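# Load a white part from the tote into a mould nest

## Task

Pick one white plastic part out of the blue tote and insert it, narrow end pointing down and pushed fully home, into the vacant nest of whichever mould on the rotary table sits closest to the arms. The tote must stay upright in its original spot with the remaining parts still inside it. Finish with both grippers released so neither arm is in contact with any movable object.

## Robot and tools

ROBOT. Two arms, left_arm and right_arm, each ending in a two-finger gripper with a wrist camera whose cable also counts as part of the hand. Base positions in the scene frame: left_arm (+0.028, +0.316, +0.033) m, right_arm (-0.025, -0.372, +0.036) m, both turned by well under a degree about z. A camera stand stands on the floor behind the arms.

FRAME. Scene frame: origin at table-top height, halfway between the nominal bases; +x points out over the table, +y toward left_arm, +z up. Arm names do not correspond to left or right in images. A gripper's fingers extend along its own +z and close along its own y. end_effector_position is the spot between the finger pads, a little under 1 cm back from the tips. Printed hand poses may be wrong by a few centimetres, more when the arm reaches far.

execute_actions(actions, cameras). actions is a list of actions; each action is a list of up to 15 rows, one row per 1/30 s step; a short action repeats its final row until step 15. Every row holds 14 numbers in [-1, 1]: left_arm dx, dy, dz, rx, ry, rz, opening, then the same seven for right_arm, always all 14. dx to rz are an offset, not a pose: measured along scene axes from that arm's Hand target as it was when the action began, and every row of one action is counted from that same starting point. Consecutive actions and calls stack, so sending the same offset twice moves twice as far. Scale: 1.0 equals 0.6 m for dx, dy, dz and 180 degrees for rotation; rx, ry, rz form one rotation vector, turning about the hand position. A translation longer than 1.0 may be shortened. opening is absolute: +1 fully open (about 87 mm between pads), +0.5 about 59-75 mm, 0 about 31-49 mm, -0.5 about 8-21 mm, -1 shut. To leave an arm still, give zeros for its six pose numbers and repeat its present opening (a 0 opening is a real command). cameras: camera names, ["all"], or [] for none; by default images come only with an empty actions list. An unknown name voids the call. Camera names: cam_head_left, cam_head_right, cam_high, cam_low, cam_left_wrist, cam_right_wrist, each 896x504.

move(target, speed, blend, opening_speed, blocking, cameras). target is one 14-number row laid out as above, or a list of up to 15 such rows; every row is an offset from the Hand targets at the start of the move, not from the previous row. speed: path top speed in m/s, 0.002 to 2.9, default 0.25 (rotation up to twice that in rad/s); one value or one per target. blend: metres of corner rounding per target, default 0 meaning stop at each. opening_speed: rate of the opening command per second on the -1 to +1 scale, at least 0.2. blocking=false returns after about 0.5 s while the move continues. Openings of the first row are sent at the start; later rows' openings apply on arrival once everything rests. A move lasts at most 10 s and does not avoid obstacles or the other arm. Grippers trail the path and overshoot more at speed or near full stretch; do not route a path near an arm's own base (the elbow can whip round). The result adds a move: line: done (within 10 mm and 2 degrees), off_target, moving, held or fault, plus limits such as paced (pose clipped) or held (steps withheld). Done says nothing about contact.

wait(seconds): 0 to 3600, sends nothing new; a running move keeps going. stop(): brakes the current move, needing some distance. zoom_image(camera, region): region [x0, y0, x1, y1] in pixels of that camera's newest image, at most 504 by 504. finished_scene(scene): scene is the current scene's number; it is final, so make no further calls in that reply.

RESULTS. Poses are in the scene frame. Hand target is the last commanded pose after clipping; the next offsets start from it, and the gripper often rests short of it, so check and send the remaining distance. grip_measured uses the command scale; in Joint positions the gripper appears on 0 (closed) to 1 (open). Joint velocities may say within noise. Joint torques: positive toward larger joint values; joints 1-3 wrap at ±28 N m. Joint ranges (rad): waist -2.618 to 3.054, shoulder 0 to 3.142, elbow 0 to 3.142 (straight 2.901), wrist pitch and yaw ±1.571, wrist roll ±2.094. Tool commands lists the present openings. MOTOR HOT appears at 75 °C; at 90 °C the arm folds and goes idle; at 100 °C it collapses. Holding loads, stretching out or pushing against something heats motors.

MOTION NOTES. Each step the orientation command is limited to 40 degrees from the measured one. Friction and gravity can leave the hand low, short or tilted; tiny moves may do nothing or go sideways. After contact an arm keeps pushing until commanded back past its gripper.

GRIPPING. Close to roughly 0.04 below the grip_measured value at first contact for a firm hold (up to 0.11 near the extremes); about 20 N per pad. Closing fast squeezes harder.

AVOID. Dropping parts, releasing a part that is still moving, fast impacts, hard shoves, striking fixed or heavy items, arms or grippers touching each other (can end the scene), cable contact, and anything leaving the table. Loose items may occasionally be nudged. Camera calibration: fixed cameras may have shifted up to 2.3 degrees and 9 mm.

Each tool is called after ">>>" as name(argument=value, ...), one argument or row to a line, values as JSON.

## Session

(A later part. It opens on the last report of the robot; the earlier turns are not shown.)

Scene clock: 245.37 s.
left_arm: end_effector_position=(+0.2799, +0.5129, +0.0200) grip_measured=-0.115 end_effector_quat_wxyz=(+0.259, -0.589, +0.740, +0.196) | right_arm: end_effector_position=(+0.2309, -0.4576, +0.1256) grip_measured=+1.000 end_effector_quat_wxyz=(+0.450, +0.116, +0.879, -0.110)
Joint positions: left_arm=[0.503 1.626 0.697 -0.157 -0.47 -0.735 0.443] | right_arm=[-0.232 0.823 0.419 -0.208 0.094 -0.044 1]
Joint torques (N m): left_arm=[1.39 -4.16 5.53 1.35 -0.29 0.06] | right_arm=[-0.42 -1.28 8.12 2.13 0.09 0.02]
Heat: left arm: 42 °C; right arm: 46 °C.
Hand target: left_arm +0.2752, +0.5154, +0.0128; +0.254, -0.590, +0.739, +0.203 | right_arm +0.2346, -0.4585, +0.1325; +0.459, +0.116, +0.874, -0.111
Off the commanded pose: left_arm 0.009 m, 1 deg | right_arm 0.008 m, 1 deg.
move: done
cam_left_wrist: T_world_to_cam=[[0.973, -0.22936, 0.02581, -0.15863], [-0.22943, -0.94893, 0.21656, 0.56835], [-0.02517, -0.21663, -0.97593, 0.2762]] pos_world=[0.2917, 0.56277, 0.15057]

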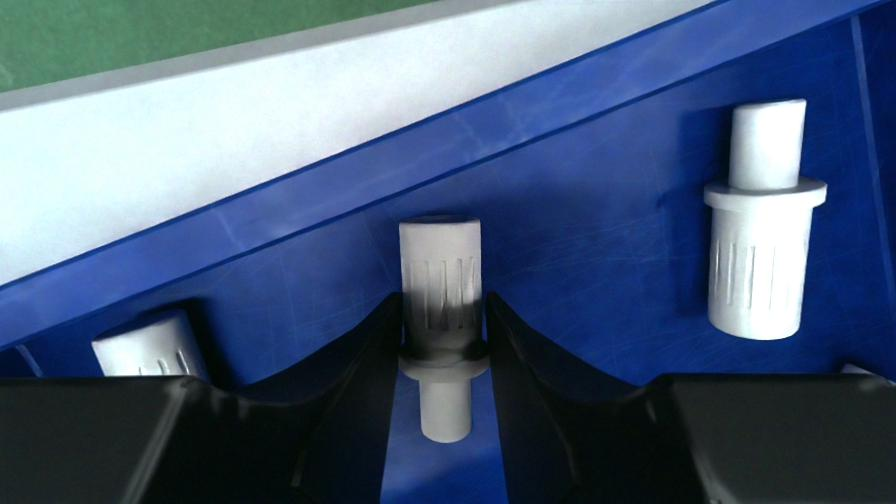

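>>> move(
  target=[
    [0,0,0.25,0,0,0,-0.7,0,0,0,0,0,0,1],
    [0.091,-0.526,0.345,0,0,-0.42,-0.7,0,0,0,0,0,0,1],
  ],
  speed=[0.2,0.35],
  blend=[0.04,0],
  cameras=["cam_left_wrist","cam_head_left"],
)

Scene clock: 261.10 s.
left_arm: end_effector_position=(+0.3243, +0.2066, +0.2131) grip_measured=-0.115 end_effector_quat_wxyz=(+0.318, -0.020, +0.948, +0.013) | right_arm: end_effector_position=(+0.2309, -0.4576, +0.1256) grip_measured=+1.000 end_effector_quat_wxyz=(+0.450, +0.116, +0.879, -0.110)
Joint positions: left_arm=[-0.461 1.35 1.256 -0.9 -0.313 -0.423 0.443] | right_arm=[-0.232 0.823 0.419 -0.208 0.094 -0.044 1]
Joint torques (N m): left_arm=[0.08 -3.54 11.04 1.36 0 0.11] | right_arm=[-0.35 -1.31 8.24 2.15 0.08 0.06]
Heat: left arm: 42 °C; right arm: 46 °C.
Hand target: left_arm +0.3299, +0.1996, +0.2198; +0.325, -0.013, +0.946, +0.005 | right_arm +0.2346, -0.4585, +0.1325; +0.459, +0.116, +0.874, -0.111
Off the commanded pose: left_arm 0.011 m, 2 deg | right_arm 0.008 m, 1 deg.
move: off_target (left_arm)
cam_left_wrist: T_world_to_cam=[[0.04743, -0.99887, -0.00188, 0.18811], [-0.97174, -0.04657, 0.23142, 0.29713], [-0.23125, -0.00915, -0.97285, 0.42274]] pos_world=[0.37757, 0.20561, 0.34286]
Images, in order (width x height): cam_head_left 896x504, cam_left_wrist 896x504.

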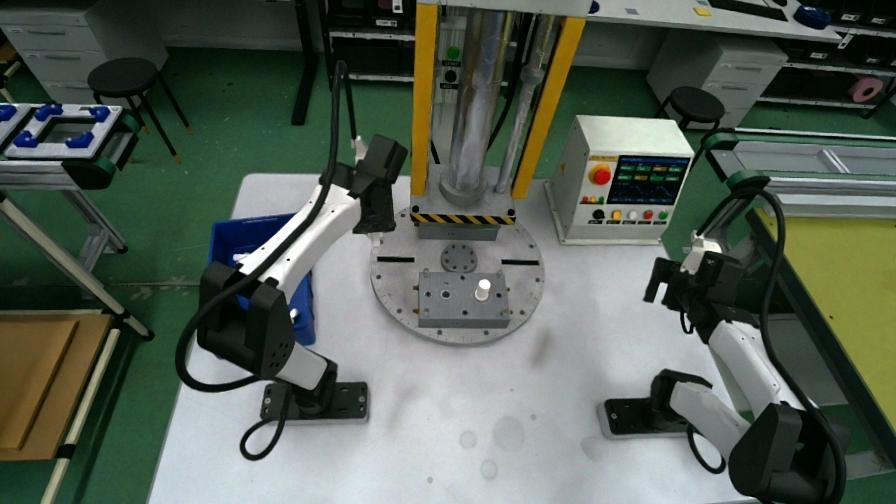

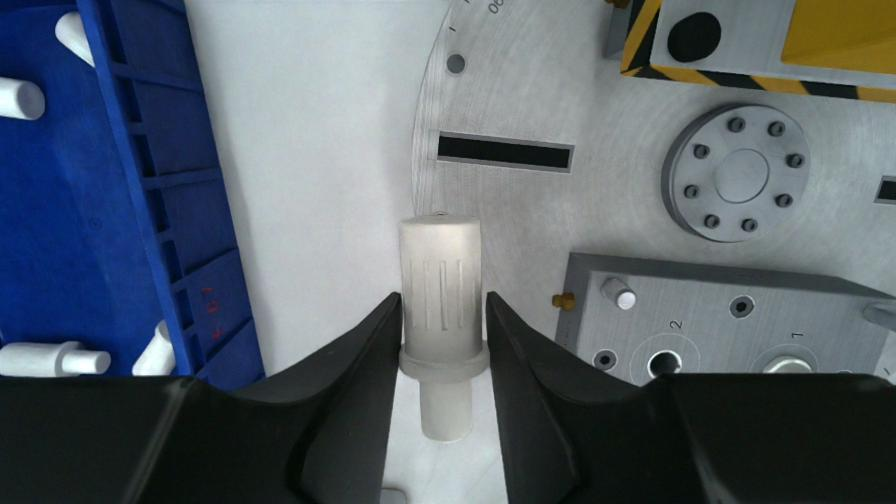

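>>> move(
  target=[
    [-0.333,-0.417,-0.033,0,0,-0.419,-0.7,0,0,0,0,0,0,1],
    [-0.333,-0.417,-0.28,0,0,-0.419,-0.7,0,0,0,0,0,0,1],
  ],
  speed=[0.35,0.2],
  cameras=["cam_left_wrist","cam_head_right"],
)

>>> zoom_image(
  camera="cam_head_right",
  region=[330, 260, 580, 440],
)

Scene clock: 273.83 s.
left_arm: end_effector_position=(+0.1336, -0.0490, +0.0590) grip_measured=-0.115 end_effector_quat_wxyz=(+0.263, +0.560, +0.762, -0.192) | right_arm: end_effector_position=(+0.2309, -0.4576, +0.1256) grip_measured=+1.000 end_effector_quat_wxyz=(+0.450, +0.116, +0.879, -0.110)
Joint positions: left_arm=[-1.282 1.655 0.883 -0.136 -0.018 -0.019 0.443] | right_arm=[-0.232 0.823 0.419 -0.208 0.094 -0.044 1]
Joint torques (N m): left_arm=[0.2 -5.3 6.34 1.72 0.21 0.11] | right_arm=[-0.28 -1.35 8.27 2.15 0.07 0.04]
Heat: left arm: 43 °C; right arm: 47 °C.
Hand target: left_arm +0.1300, -0.0505, +0.0518; +0.260, +0.568, +0.756, -0.195 | right_arm +0.2346, -0.4585, +0.1325; +0.459, +0.116, +0.874, -0.111
Off the commanded pose: left_arm 0.008 m, 1 deg | right_arm 0.008 m, 1 deg.
move: done
cam_left_wrist: T_world_to_cam=[[-0.95429, -0.29878, 0.00741, 0.10909], [-0.29022, 0.9323, 0.21586, 0.09349], [-0.0714, 0.20385, -0.9764, 0.21564]] pos_world=[0.14663, -0.09853, 0.18956]
Images, in order (width x height): cam_head_right 896x504, cam_left_wrist 896x504.

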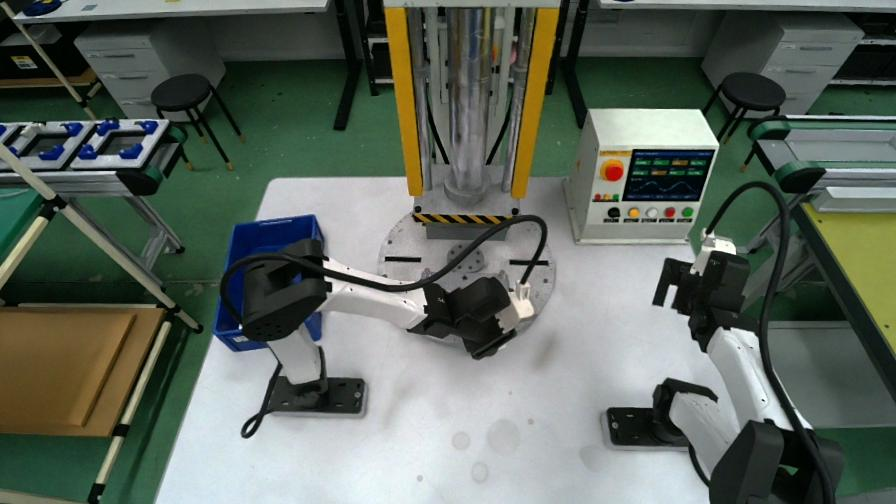

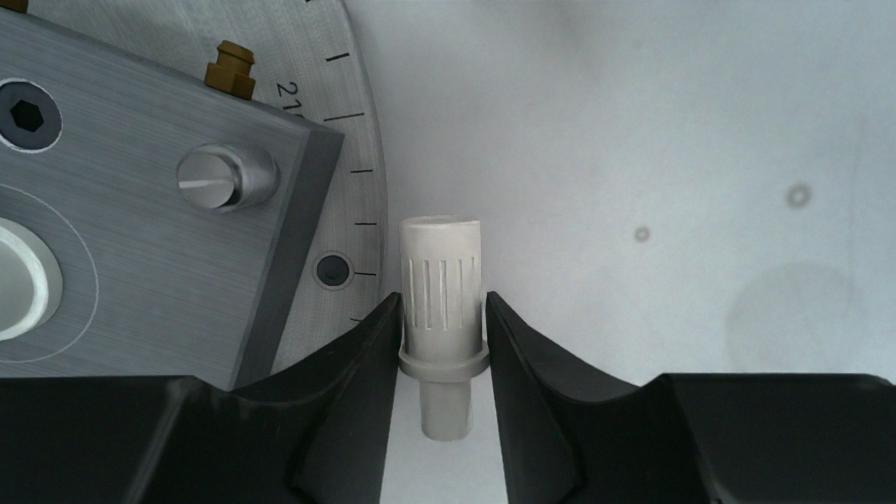

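Scaled by 2.016 from the camera's image (finer frame: 1280x720).

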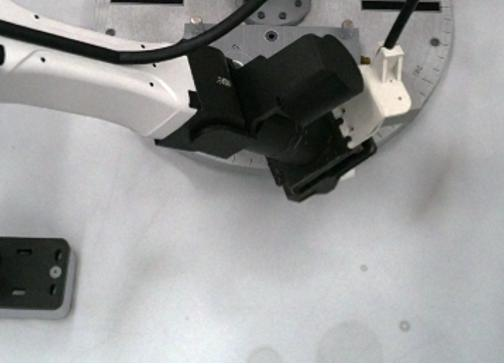

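>>> move(
  target=[
    [-0.11,0,0.03,0,0,0,-0.7,0,0,0,0,0,0,1],
    [-0.11,0,-0.06,0,0,0,-0.7,0,0,0,0,0,0,1],
  ],
  speed=[0.25,0.08],
  cameras=["cam_left_wrist"],
)

Scene clock: 282.10 s.
left_arm: end_effector_position=(+0.0641, -0.0494, +0.0209) grip_measured=-0.115 end_effector_quat_wxyz=(+0.254, +0.570, +0.756, -0.197) | right_arm: end_effector_position=(+0.2309, -0.4576, +0.1256) grip_measured=+1.000 end_effector_quat_wxyz=(+0.450, +0.116, +0.879, -0.110)
Joint positions: left_arm=[-1.497 1.714 0.772 0.015 -0.122 -0.176 0.443] | right_arm=[-0.232 0.823 0.419 -0.208 0.094 -0.044 1]
Joint torques (N m): left_arm=[0.05 -5.29 6.05 1.73 -0.15 -0.05] | right_arm=[-0.29 -1.29 8.18 2.1 0.09 0.01]
Heat: left arm: 42 °C; right arm: 47 °C.
Hand target: left_arm +0.0640, -0.0504, +0.0156; +0.260, +0.568, +0.756, -0.195 | right_arm +0.2346, -0.4585, +0.1325; +0.459, +0.116, +0.874, -0.111
Off the commanded pose: left_arm 0.005 m, 1 deg | right_arm 0.008 m, 1 deg.
move: done
cam_left_wrist: T_world_to_cam=[[-0.96219, -0.2717, 0.01907, 0.0446], [-0.2607, 0.93898, 0.2244, 0.08011], [-0.07888, 0.21094, -0.97431, 0.17437]] pos_world=[0.07755, -0.09989, 0.15106]

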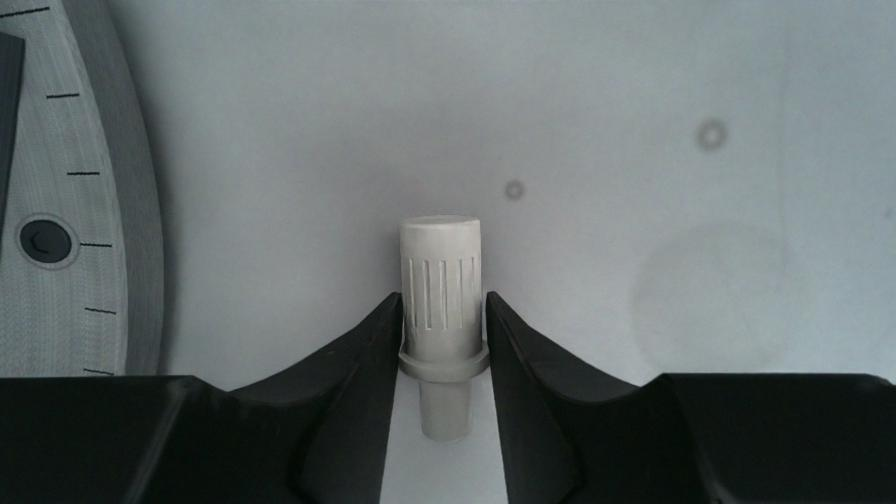

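>>> move(
  target=[0,0,-0.01,0,0,0,-0.7,0,0,0,0,0,0,1],
  speed=0.03,
  cameras=["cam_left_wrist"],
)

Scene clock: 286.97 s.
left_arm: end_effector_position=(+0.0643, -0.0504, +0.0160) grip_measured=-0.115 end_effector_quat_wxyz=(+0.255, +0.570, +0.756, -0.198) | right_arm: end_effector_position=(+0.2309, -0.4576, +0.1256) grip_measured=+1.000 end_effector_quat_wxyz=(+0.450, +0.116, +0.879, -0.110)
Joint positions: left_arm=[-1.497 1.73 0.764 0.043 -0.123 -0.176 0.443] | right_arm=[-0.232 0.823 0.419 -0.208 0.094 -0.044 1]
Joint torques (N m): left_arm=[0.02 -5.15 5.75 1.69 -0.14 -0.05] | right_arm=[-0.39 -1.39 8.16 2.12 0.08 0.03]
Heat: left arm: 42 °C; right arm: 47 °C.
Hand target: left_arm +0.0640, -0.0504, +0.0096; +0.260, +0.568, +0.756, -0.195 | right_arm +0.2346, -0.4585, +0.1325; +0.459, +0.116, +0.874, -0.111
Off the commanded pose: left_arm 0.006 m, 1 deg | right_arm 0.008 m, 1 deg.
move: done
cam_left_wrist: T_world_to_cam=[[-0.96207, -0.27213, 0.01929, 0.04453], [-0.26138, 0.93968, 0.22064, 0.08245], [-0.07817, 0.20723, -0.97516, 0.16963]] pos_world=[0.07766, -0.10051, 0.14636]

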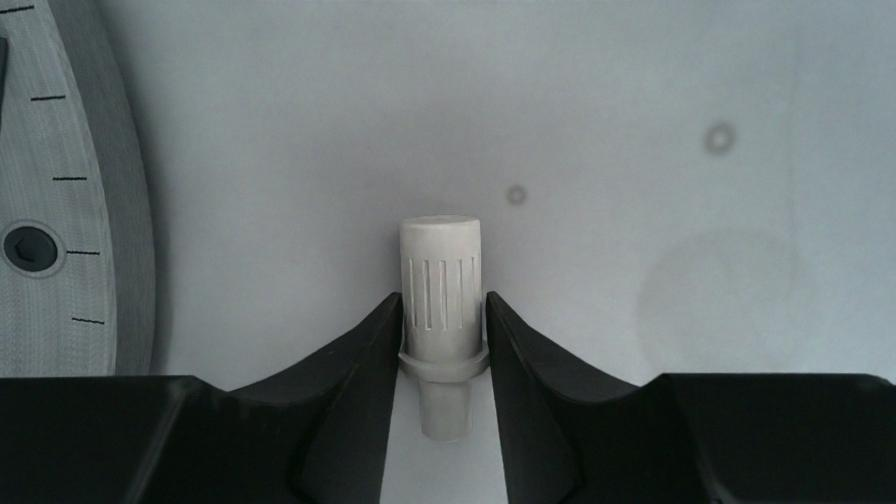

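>>> move(
  target=[0,0,-0.017,0,0,0,-0.7,0,0,0,0,0,0,1],
  speed=0.02,
  cameras=["cam_left_wrist"],
)

Scene clock: 293.23 s.
left_arm: end_effector_position=(+0.0653, -0.0583, +0.0160) grip_measured=-0.115 end_effector_quat_wxyz=(+0.267, +0.565, +0.752, -0.211) | right_arm: end_effector_position=(+0.2309, -0.4576, +0.1256) grip_measured=+1.000 end_effector_quat_wxyz=(+0.450, +0.116, +0.879, -0.110)
Joint positions: left_arm=[-1.497 1.743 0.756 0.102 -0.126 -0.176 0.443] | right_arm=[-0.232 0.823 0.419 -0.208 0.094 -0.044 1]
Joint torques (N m): left_arm=[-0.01 -4.04 4.97 1.63 -0.1 -0.04] | right_arm=[-0.36 -1.24 8.23 2.13 0.1 0.03]
Heat: left arm: 42 °C; right arm: 47 °C.
Hand target: left_arm +0.0641, -0.0505, -0.0005; +0.260, +0.568, +0.756, -0.195 | right_arm +0.2346, -0.4585, +0.1325; +0.459, +0.116, +0.874, -0.111
Off the commanded pose: left_arm 0.018 m, 2 deg | right_arm 0.008 m, 1 deg.
move: off_target (left_arm)
cam_left_wrist: T_world_to_cam=[[-0.96172, -0.27286, 0.02517, 0.04311], [-0.26377, 0.94672, 0.18481, 0.09123], [-0.07426, 0.17109, -0.98245, 0.16907]] pos_world=[0.07808, -0.10353, 0.14816]

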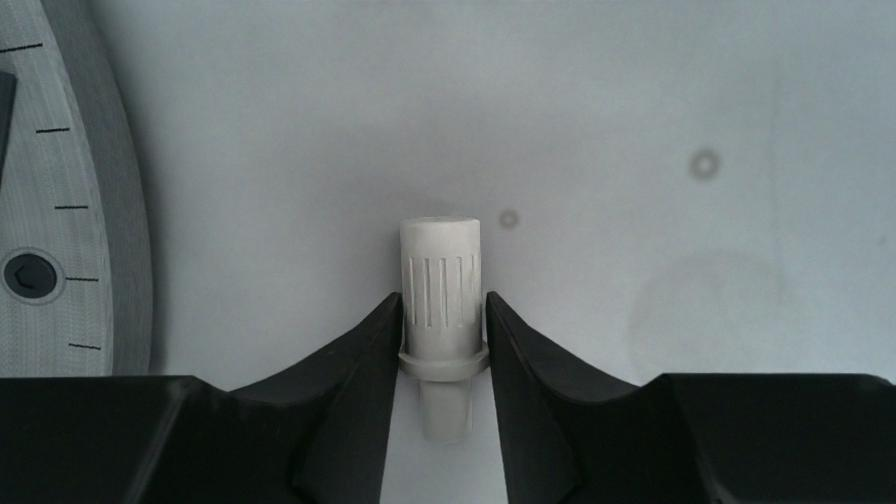

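>>> move(
  target=[
    [0,0,0.014,0,0,0,-0.7,0,0,0,0,0,0,1],
    [0,0,0.014,0,0,0,0.5,0,0,0,0,0,0,1],
    [0,0,0.13,0,0,0,0.6,0,0,0,0,0,0,1],
  ],
  speed=[0.03,0.03,0.12],
  opening_speed=0.5,
  cameras=["cam_left_wrist"],
)

Scene clock: 302.90 s.
left_arm: end_effector_position=(+0.0629, -0.0392, +0.0592) grip_measured=+0.599 end_effector_quat_wxyz=(+0.240, +0.576, +0.761, -0.180) | right_arm: end_effector_position=(+0.2309, -0.4576, +0.1256) grip_measured=+1.000 end_effector_quat_wxyz=(+0.450, +0.116, +0.879, -0.110)
Joint positions: left_arm=[-1.501 1.608 0.865 -0.231 -0.126 -0.178 0.8] | right_arm=[-0.232 0.823 0.419 -0.208 0.094 -0.044 1]
Joint torques (N m): left_arm=[0.31 -8.23 10.29 1.32 -0.13 -0.03] | right_arm=[-0.36 -1.33 8.18 2.16 0.1 0]
Heat: left arm: 42 °C; right arm: 47 °C.
Hand target: left_arm +0.0640, -0.0505, +0.0776; +0.260, +0.568, +0.756, -0.195 | right_arm +0.2346, -0.4585, +0.1325; +0.459, +0.116, +0.874, -0.111
Off the commanded pose: left_arm 0.022 m, 3 deg | right_arm 0.008 m, 1 deg.
move: off_target (left_arm); target 2's new opening was sent with left_arm's hand 0.011 m and 2 deg from that target; target 3's new opening was sent with left_arm's hand 0.021 m and 3 deg from that target
cam_left_wrist: T_world_to_cam=[[-0.9621, -0.27263, 0.00697, 0.046], [-0.26079, 0.92719, 0.26892, 0.05861], [-0.07978, 0.25691, -0.96314, 0.21062]] pos_world=[0.07635, -0.09591, 0.18678]

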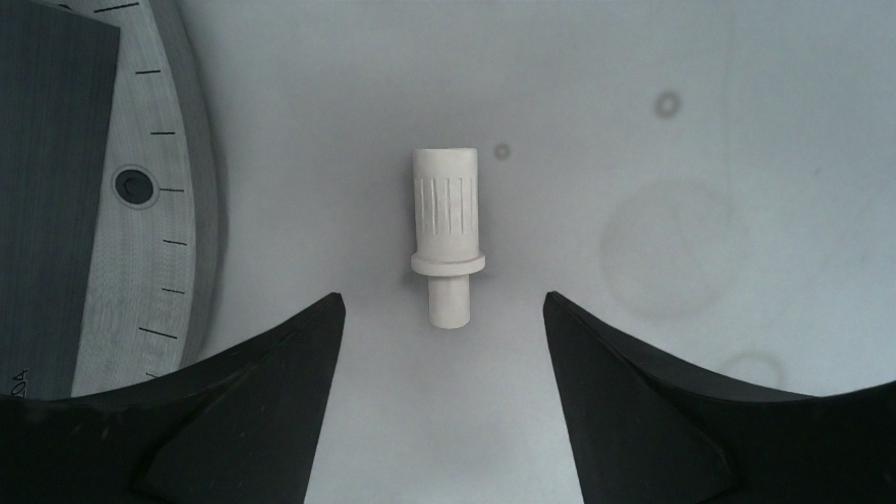

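>>> move(
  target=[
    [0.003,-0.029,0.083,0.268,0.075,0,0.6,0,0,0,0,0,0,1],
  ],
  speed=0.35,
  cameras=["cam_left_wrist","cam_head_left"],
)

Scene clock: 322.53 s.
left_arm: end_effector_position=(+0.0645, -0.0659, +0.1314) grip_measured=+0.600 end_effector_quat_wxyz=(-0.039, +0.600, +0.799, +0.031) | right_arm: end_effector_position=(+0.2309, -0.4576, +0.1256) grip_measured=+1.000 end_effector_quat_wxyz=(+0.450, +0.116, +0.879, -0.110)
Joint positions: left_arm=[-1.438 2.319 2.221 -1.572 0.014 -0.162 0.8] | right_arm=[-0.232 0.823 0.419 -0.208 0.094 -0.044 1]
Joint torques (N m): left_arm=[1.29 -8.9 9.39 0.01 0.25 0.11] | right_arm=[-0.31 -1.35 8.16 2.15 0.08 0]
Heat: left arm: 45 °C; right arm: 47 °C.
Hand target: left_arm +0.0658, -0.0679, +0.1273; -0.083, +0.598, +0.794, +0.067 | right_arm +0.2346, -0.4585, +0.1325; +0.459, +0.116, +0.874, -0.111
Off the commanded pose: left_arm 0.005 m, 7 deg | right_arm 0.008 m, 1 deg.
joint sent to its limit (left arm) — joint 4 (wrist pitch), lower limit. The joint targets are off in orientation, not in position.
move: off_target (left_arm)
cam_left_wrist: T_world_to_cam=[[-0.95828, -0.28579, 0.00498, 0.03895], [-0.15526, 0.53505, 0.83043, -0.0421], [-0.24, 0.79501, -0.5571, 0.27968]] pos_world=[0.09791, -0.18869, 0.19058]
Images, in order (width x height): cam_head_left 896x504, cam_left_wrist 896x504.

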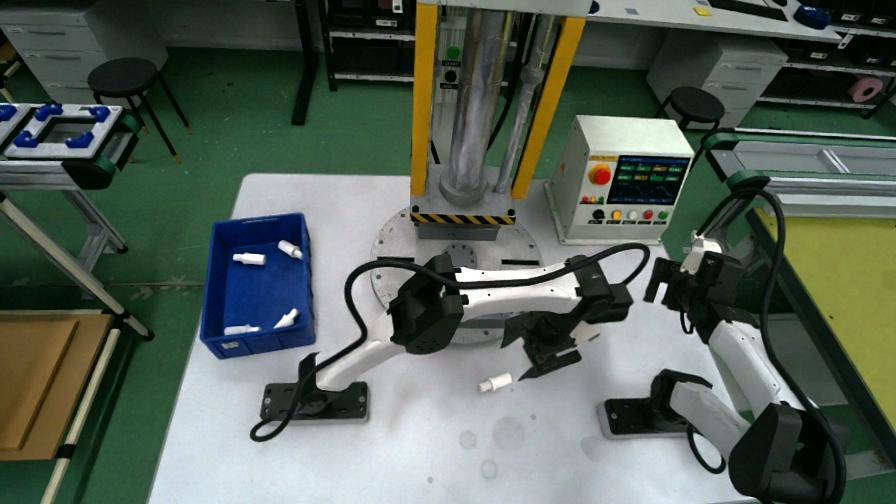

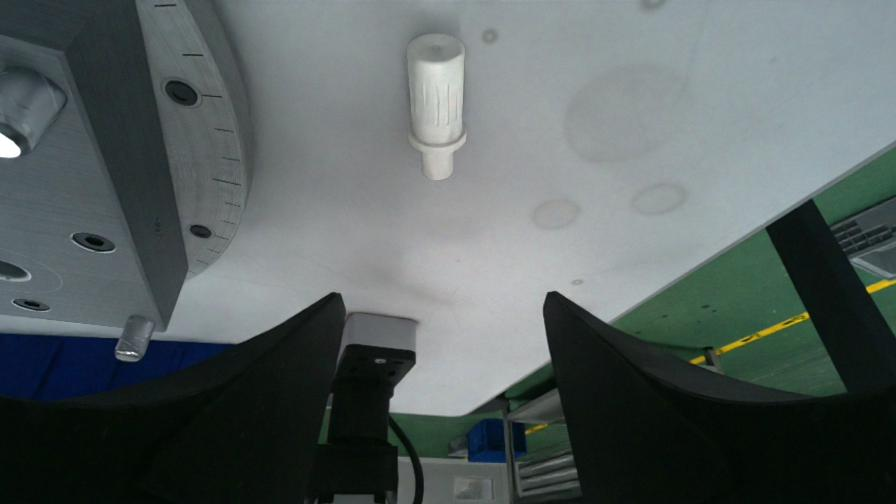

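>>> move(
  target=[0,-0.005,-0.117,0,0,0,0.8,0,0,0,0,0,0,1],
  speed=0.2,
  cameras=["cam_left_wrist"],
)

Scene clock: 332.83 s.
left_arm: end_effector_position=(+0.0647, -0.0662, +0.0658) grip_measured=+0.800 end_effector_quat_wxyz=(-0.079, +0.597, +0.795, +0.072) | right_arm: end_effector_position=(+0.2309, -0.4576, +0.1256) grip_measured=+1.000 end_effector_quat_wxyz=(+0.450, +0.116, +0.879, -0.110)
Joint positions: left_arm=[-1.438 2.46 2.175 -1.498 0.014 -0.16 0.9] | right_arm=[-0.232 0.823 0.419 -0.208 0.094 -0.044 1]
Joint torques (N m): left_arm=[1.11 -9.7 8.16 0.01 0.21 0.1] | right_arm=[-0.34 -1.35 8.21 2.12 0.1 0.01]
Heat: left arm: 45 °C; right arm: 47 °C.
Hand target: left_arm +0.0658, -0.0709, +0.0571; -0.083, +0.598, +0.794, +0.067 | right_arm +0.2346, -0.4585, +0.1325; +0.459, +0.116, +0.874, -0.111
Off the commanded pose: left_arm 0.010 m, 1 deg | right_arm 0.008 m, 1 deg.
move: done
cam_left_wrist: T_world_to_cam=[[-0.95887, -0.2835, -0.01394, 0.04078], [-0.14233, 0.43773, 0.88777, 0.00156], [-0.24558, 0.85324, -0.46008, 0.24123]] pos_world=[0.09856, -0.19495, 0.11017]

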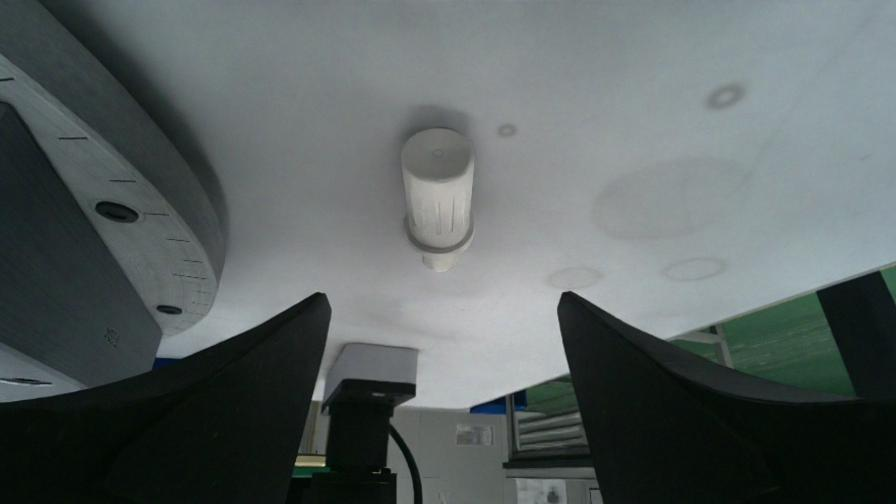

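>>> move(
  target=[0.004,0.001,-0.068,0,0,0,0.8,0,0,0,0,0,0,1],
  speed=0.12,
  cameras=["cam_left_wrist","cam_head_left"],
)

>>> zoom_image(
  camera="cam_head_left",
  region=[420, 280, 680, 440],
)

Scene clock: 342.33 s.
left_arm: end_effector_position=(+0.0655, -0.0716, +0.0280) grip_measured=+0.800 end_effector_quat_wxyz=(-0.073, +0.600, +0.794, +0.065) | right_arm: end_effector_position=(+0.2309, -0.4576, +0.1256) grip_measured=+1.000 end_effector_quat_wxyz=(+0.450, +0.116, +0.879, -0.110)
Joint positions: left_arm=[-1.438 2.488 2.081 -1.359 0.014 -0.155 0.9] | right_arm=[-0.232 0.823 0.419 -0.208 0.094 -0.044 1]
Joint torques (N m): left_arm=[1.58 -9.84 6.26 0.11 0.2 0.09] | right_arm=[-0.34 -1.25 8.14 2.15 0.09 0.04]
Motor temperatures (°C): left_arm=[29 41 44 32 27 29 28] | right_arm=[30 35 48 42 27 28 31]
Heat: left arm: 44 °C; right arm: 48 °C.
Hand target: left_arm +0.0682, -0.0703, +0.0163; -0.082, +0.598, +0.794, +0.067 | right_arm +0.2346, -0.4585, +0.1325; +0.459, +0.116, +0.874, -0.111
Off the commanded pose: left_arm 0.012 m, 1 deg | right_arm 0.008 m, 1 deg.
move: off_target (left_arm)
cam_left_wrist: T_world_to_cam=[[-0.96022, -0.27905, -0.01011, 0.03982], [-0.14119, 0.45395, 0.87977, 0.03883], [-0.24091, 0.8462, -0.47529, 0.22818]] pos_world=[0.09869, -0.19961, 0.07469]
Images, in order (width x height): cam_head_left 896x504, cam_left_wrist 896x504.

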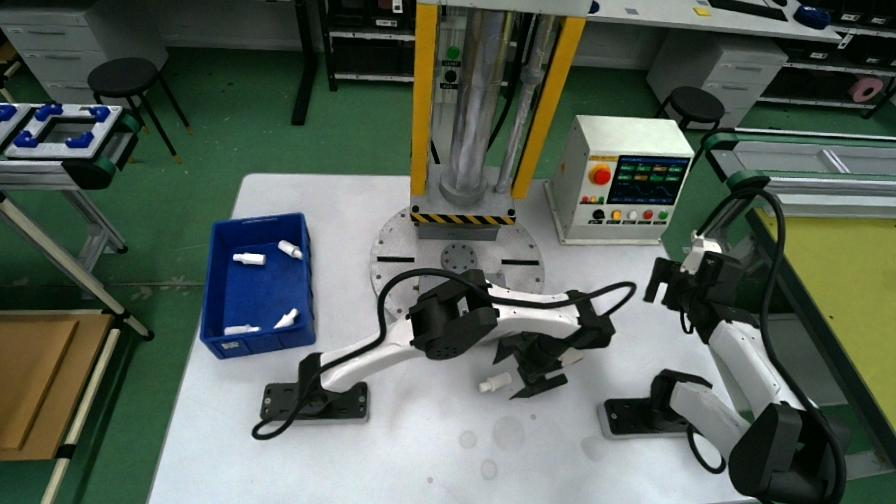

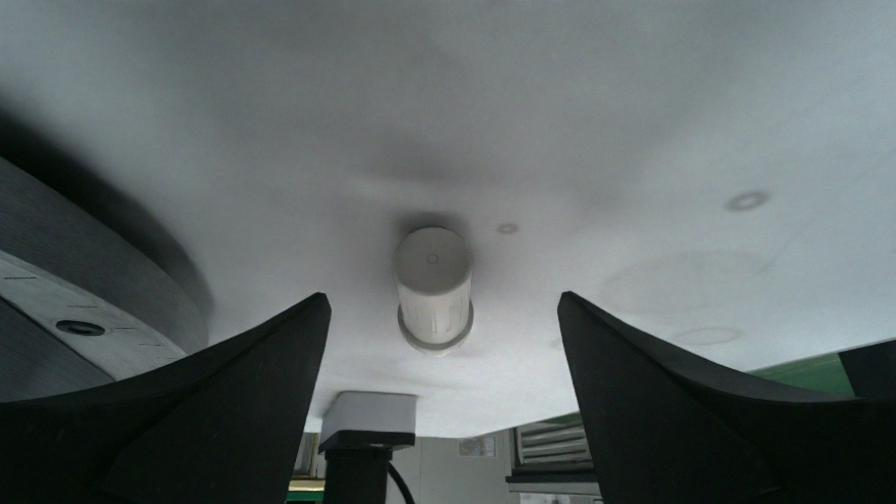

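Scaled by 1.938 from the camera's image (finer frame: 1280x720).

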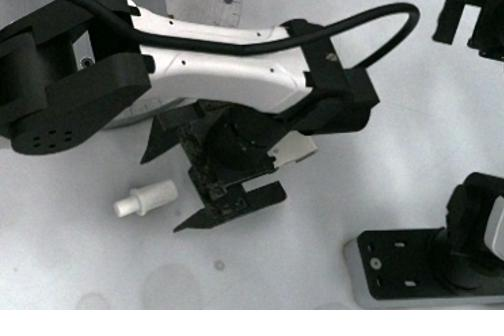

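>>> move(
  target=[
    [0,0.012,-0.015,0,0,0,0.8,0,0,0,0,0,0,1],
    [0,0.012,-0.015,0,0,0,-0.7,0,0,0,0,0,0,1],
  ],
  speed=0.08,
  opening_speed=1.0,
  cameras=["cam_left_wrist"],
)

Scene clock: 371.00 s.
left_arm: end_effector_position=(+0.0664, -0.0634, +0.0111) grip_measured=-0.186 end_effector_quat_wxyz=(-0.079, +0.599, +0.794, +0.071) | right_arm: end_effector_position=(+0.2309, -0.4576, +0.1256) grip_measured=+1.000 end_effector_quat_wxyz=(+0.450, +0.116, +0.879, -0.110)
Joint positions: left_arm=[-1.433 2.488 2.006 -1.302 0.014 -0.152 0.407] | right_arm=[-0.232 0.823 0.419 -0.208 0.094 -0.044 1]
Joint torques (N m): left_arm=[1.35 -11.52 5.68 0.06 0.2 0.1] | right_arm=[-0.34 -1.32 8.18 2.13 0.09 -0.01]
Motor temperatures (°C): left_arm=[29 46 43 31 27 29 28] | right_arm=[30 35 48 42 27 28 31]
Heat: left arm: 46 °C; right arm: 48 °C.
Hand target: left_arm +0.0682, -0.0631, +0.0073; -0.083, +0.598, +0.794, +0.067 | right_arm +0.2346, -0.4585, +0.1325; +0.459, +0.116, +0.874, -0.111
Off the commanded pose: left_arm 0.004 m, 1 deg | right_arm 0.008 m, 1 deg.
move: done
cam_left_wrist: T_world_to_cam=[[-0.95972, -0.28068, -0.01241, 0.0427], [-0.13959, 0.43805, 0.88805, 0.04886], [-0.24382, 0.85401, -0.45958, 0.21396]] pos_world=[0.09997, -0.19214, 0.05547]

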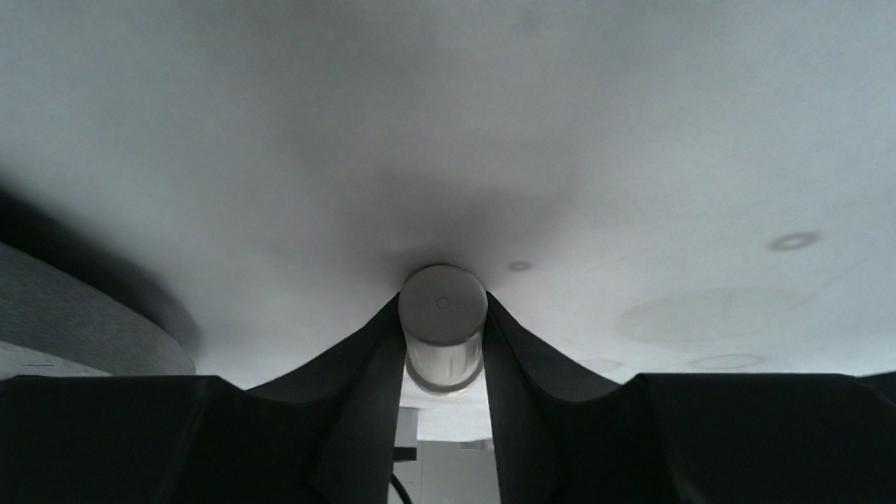

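>>> move(
  target=[
    [0,0,0.25,0,0,0,-0.7,0,0,0,0,0,0,1],
    [0.262,0.23,0.321,-0.461,-0.243,0.101,-0.7,0,0,0,0,0,0,1],
  ],
  speed=[0.2,0.3],
  blend=[0.03,0],
  cameras=["cam_left_wrist","cam_head_left","cam_head_right"],
)

>>> zoom_image(
  camera="cam_head_right",
  region=[340, 200, 540, 350],
)

>>> zoom_image(
  camera="cam_head_left",
  region=[340, 200, 540, 350],
)

Scene clock: 396.50 s.
left_arm: end_effector_position=(+0.2235, +0.0758, +0.2001) grip_measured=-0.186 end_effector_quat_wxyz=(+0.584, +0.321, +0.694, -0.272) | right_arm: end_effector_position=(+0.2309, -0.4576, +0.1256) grip_measured=+1.000 end_effector_quat_wxyz=(+0.450, +0.116, +0.879, -0.110)
Joint positions: left_arm=[-0.894 0.722 0.333 0.219 -0.038 -0.009 0.407] | right_arm=[-0.232 0.823 0.419 -0.208 0.094 -0.044 1]
Joint torques (N m): left_arm=[1.36 -0.14 7.84 2.29 0.19 0.05] | right_arm=[-0.39 -1.35 8.12 2.13 0.08 0.04]
Heat: left arm: 49 °C; right arm: 48 °C.
Hand target: left_arm +0.2254, +0.0749, +0.1999; +0.589, +0.321, +0.689, -0.274 | right_arm +0.2346, -0.4585, +0.1325; +0.459, +0.116, +0.874, -0.111
Off the commanded pose: left_arm 0.002 m, 1 deg | right_arm 0.008 m, 1 deg.
move: done
cam_left_wrist: T_world_to_cam=[[-0.76739, -0.6411, 0.01025, 0.21476], [-0.56003, 0.6624, -0.49759, 0.19621], [0.31221, -0.38759, -0.86735, 0.27169]] pos_world=[0.18987, 0.11301, 0.33108]
Images, in order (width x height): cam_head_left 896x504, cam_head_right 896x504, cam_left_wrist 896x504.

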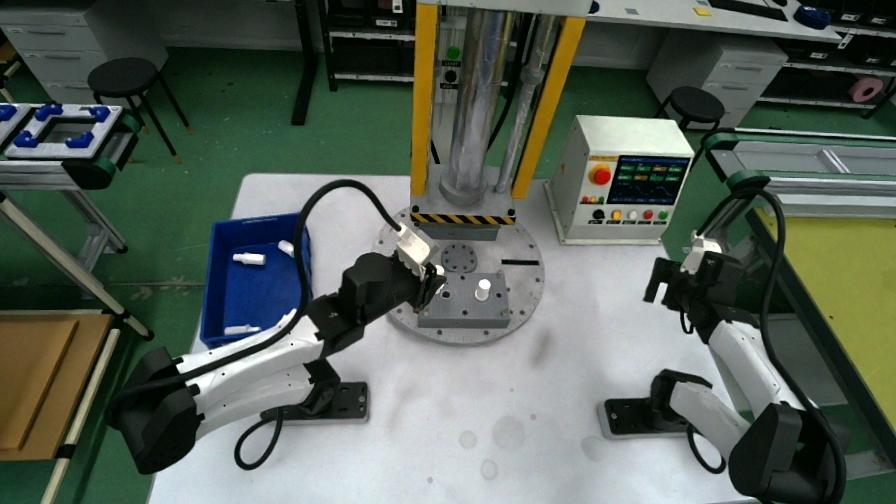

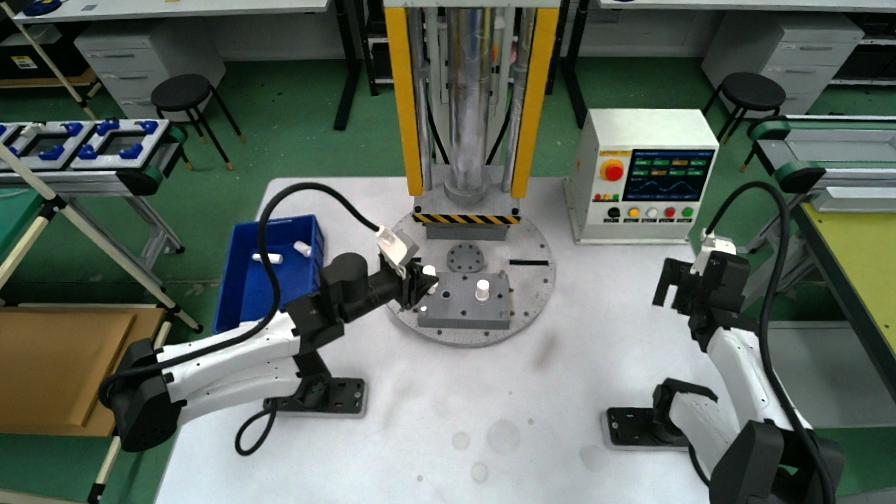

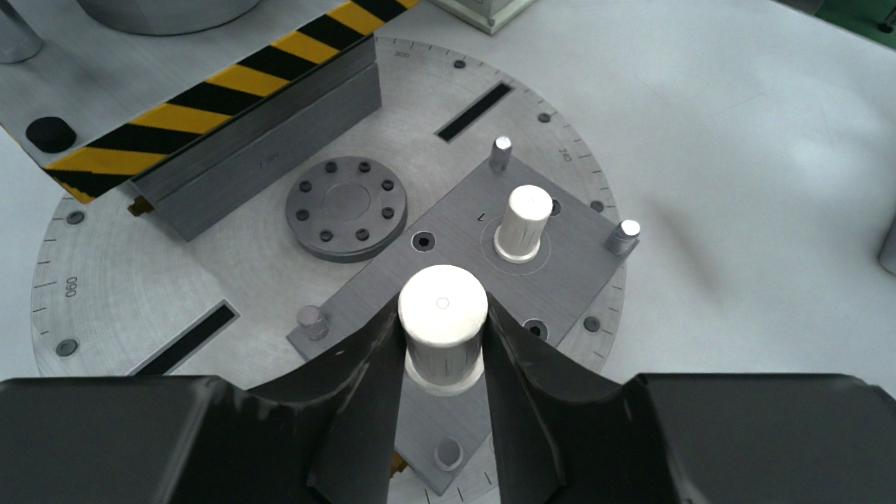

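Scaled by 2.520 from the camera's image (finer frame: 1280x720).

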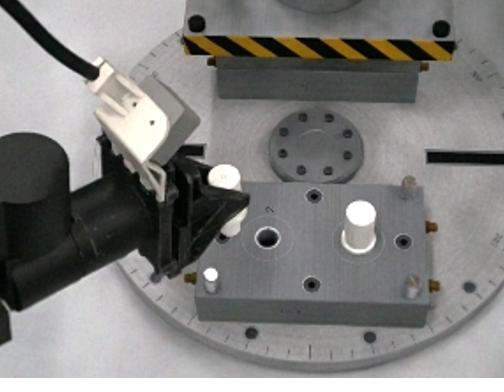

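Scaled by 2.520 from the camera's image (finer frame: 1280x720).

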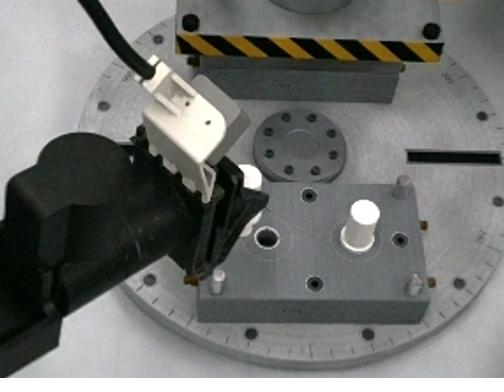

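>>> move(
  target=[0.041,-0.045,-0.072,0,0,0,-0.7,0,0,0,0,0,0,1],
  speed=0.15,
  cameras=["cam_left_wrist","cam_head_left","cam_head_right","cam_high"],
)

>>> zoom_image(
  camera="cam_head_right",
  region=[390, 230, 520, 340],
)

>>> zoom_image(
  camera="cam_head_left",
  region=[390, 230, 520, 340],
)

>>> zoom_image(
  camera="cam_left_wrist",
  region=[300, 180, 620, 480],
)

Scene clock: 424.53 s.
left_arm: end_effector_position=(+0.2482, +0.0477, +0.1554) grip_measured=-0.186 end_effector_quat_wxyz=(+0.582, +0.321, +0.696, -0.272) | right_arm: end_effector_position=(+0.2309, -0.4576, +0.1256) grip_measured=+1.000 end_effector_quat_wxyz=(+0.450, +0.116, +0.879, -0.110)
Joint positions: left_arm=[-0.881 1.1 0.264 0.661 -0.023 -0.009 0.407] | right_arm=[-0.232 0.823 0.419 -0.208 0.094 -0.044 1]
Joint torques (N m): left_arm=[1.37 -1.73 6.93 2.28 0.17 0.08] | right_arm=[-0.4 -1.31 8.21 2.12 0.08 0.01]
Motor temperatures (°C): left_arm=[29 40 43 36 27 29 29] | right_arm=[30 35 49 43 27 28 31]
Heat: left arm: 43 °C; right arm: 49 °C.
Hand target: left_arm +0.2501, +0.0480, +0.1567; +0.589, +0.321, +0.689, -0.274 | right_arm +0.2346, -0.4585, +0.1325; +0.459, +0.116, +0.874, -0.111
Off the commanded pose: left_arm 0.002 m, 1 deg | right_arm 0.008 m, 1 deg.
move: done
cam_left_wrist: T_world_to_cam=[[-0.76789, -0.64045, 0.0126, 0.2158], [-0.56204, 0.66418, -0.49293, 0.20619], [0.30733, -0.3856, -0.86998, 0.21592]] pos_world=[0.21524, 0.08452, 0.28676]
Images, in order (width x height): cam_head_left 896x504, cam_head_right 896x504, cam_high 896x504, cam_left_wrist 896x504.

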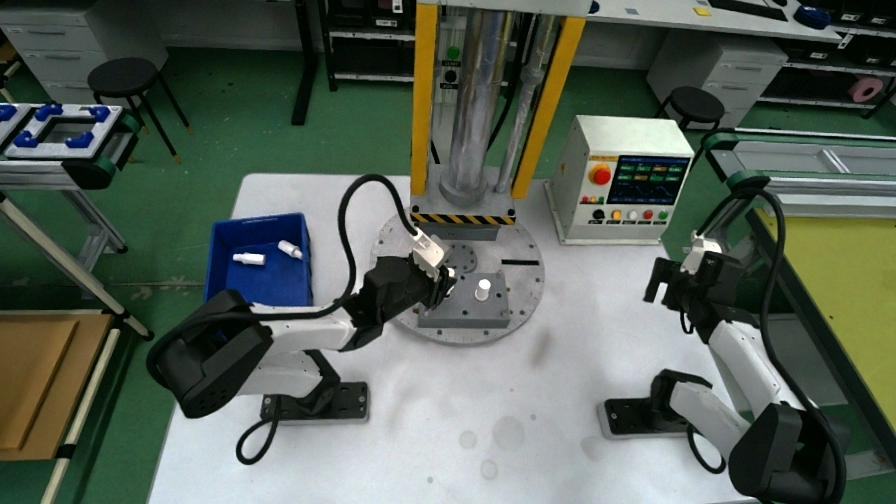

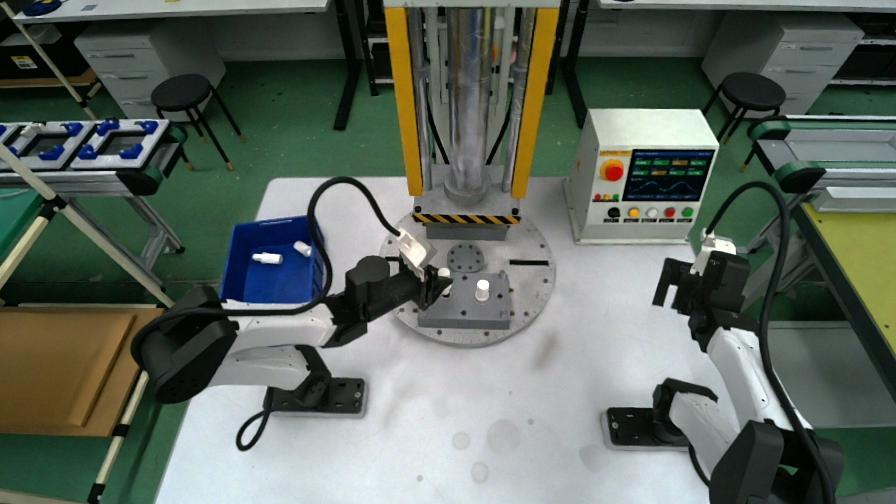

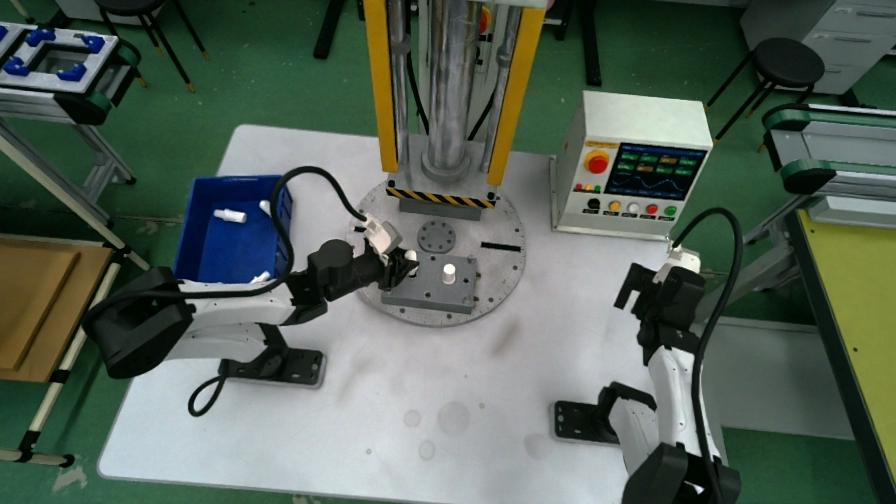

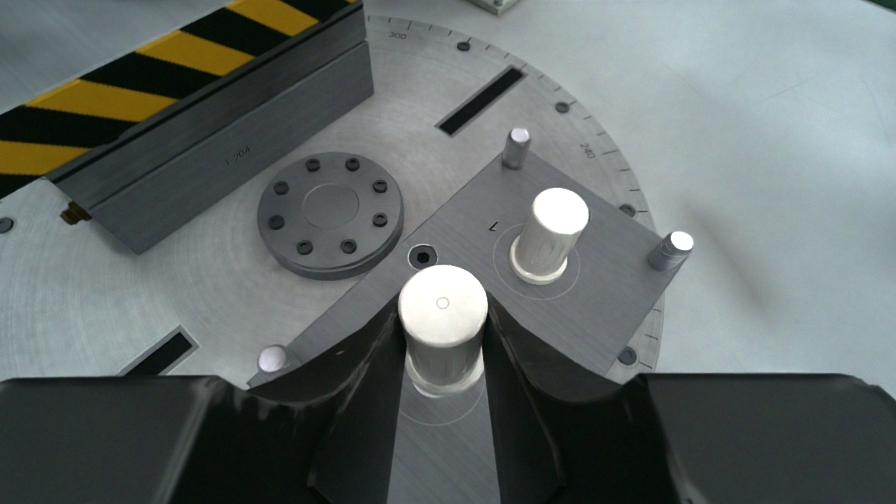

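Scaled by 3.877 from the camera's image (finer frame: 1280x720).

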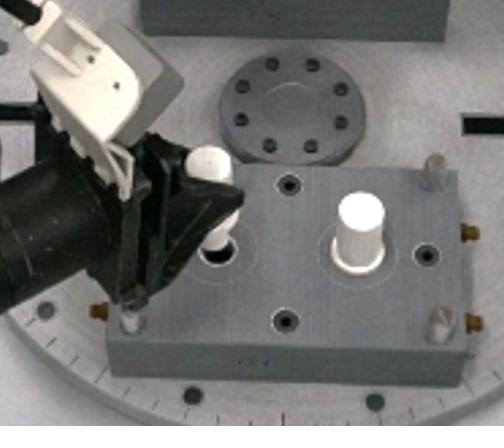

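Scaled by 3.877 from the camera's image (finer frame: 1280x720).

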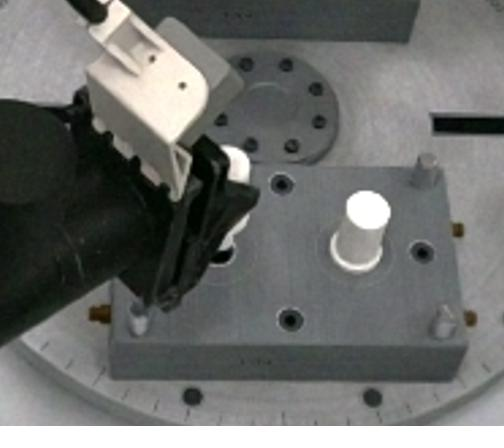

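Scaled by 1.575 from the camera's image (finer frame: 1280x720).

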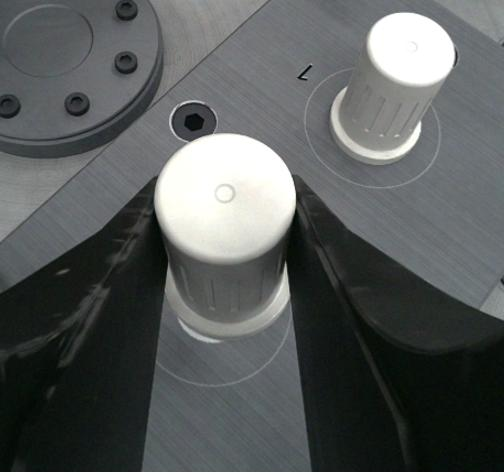

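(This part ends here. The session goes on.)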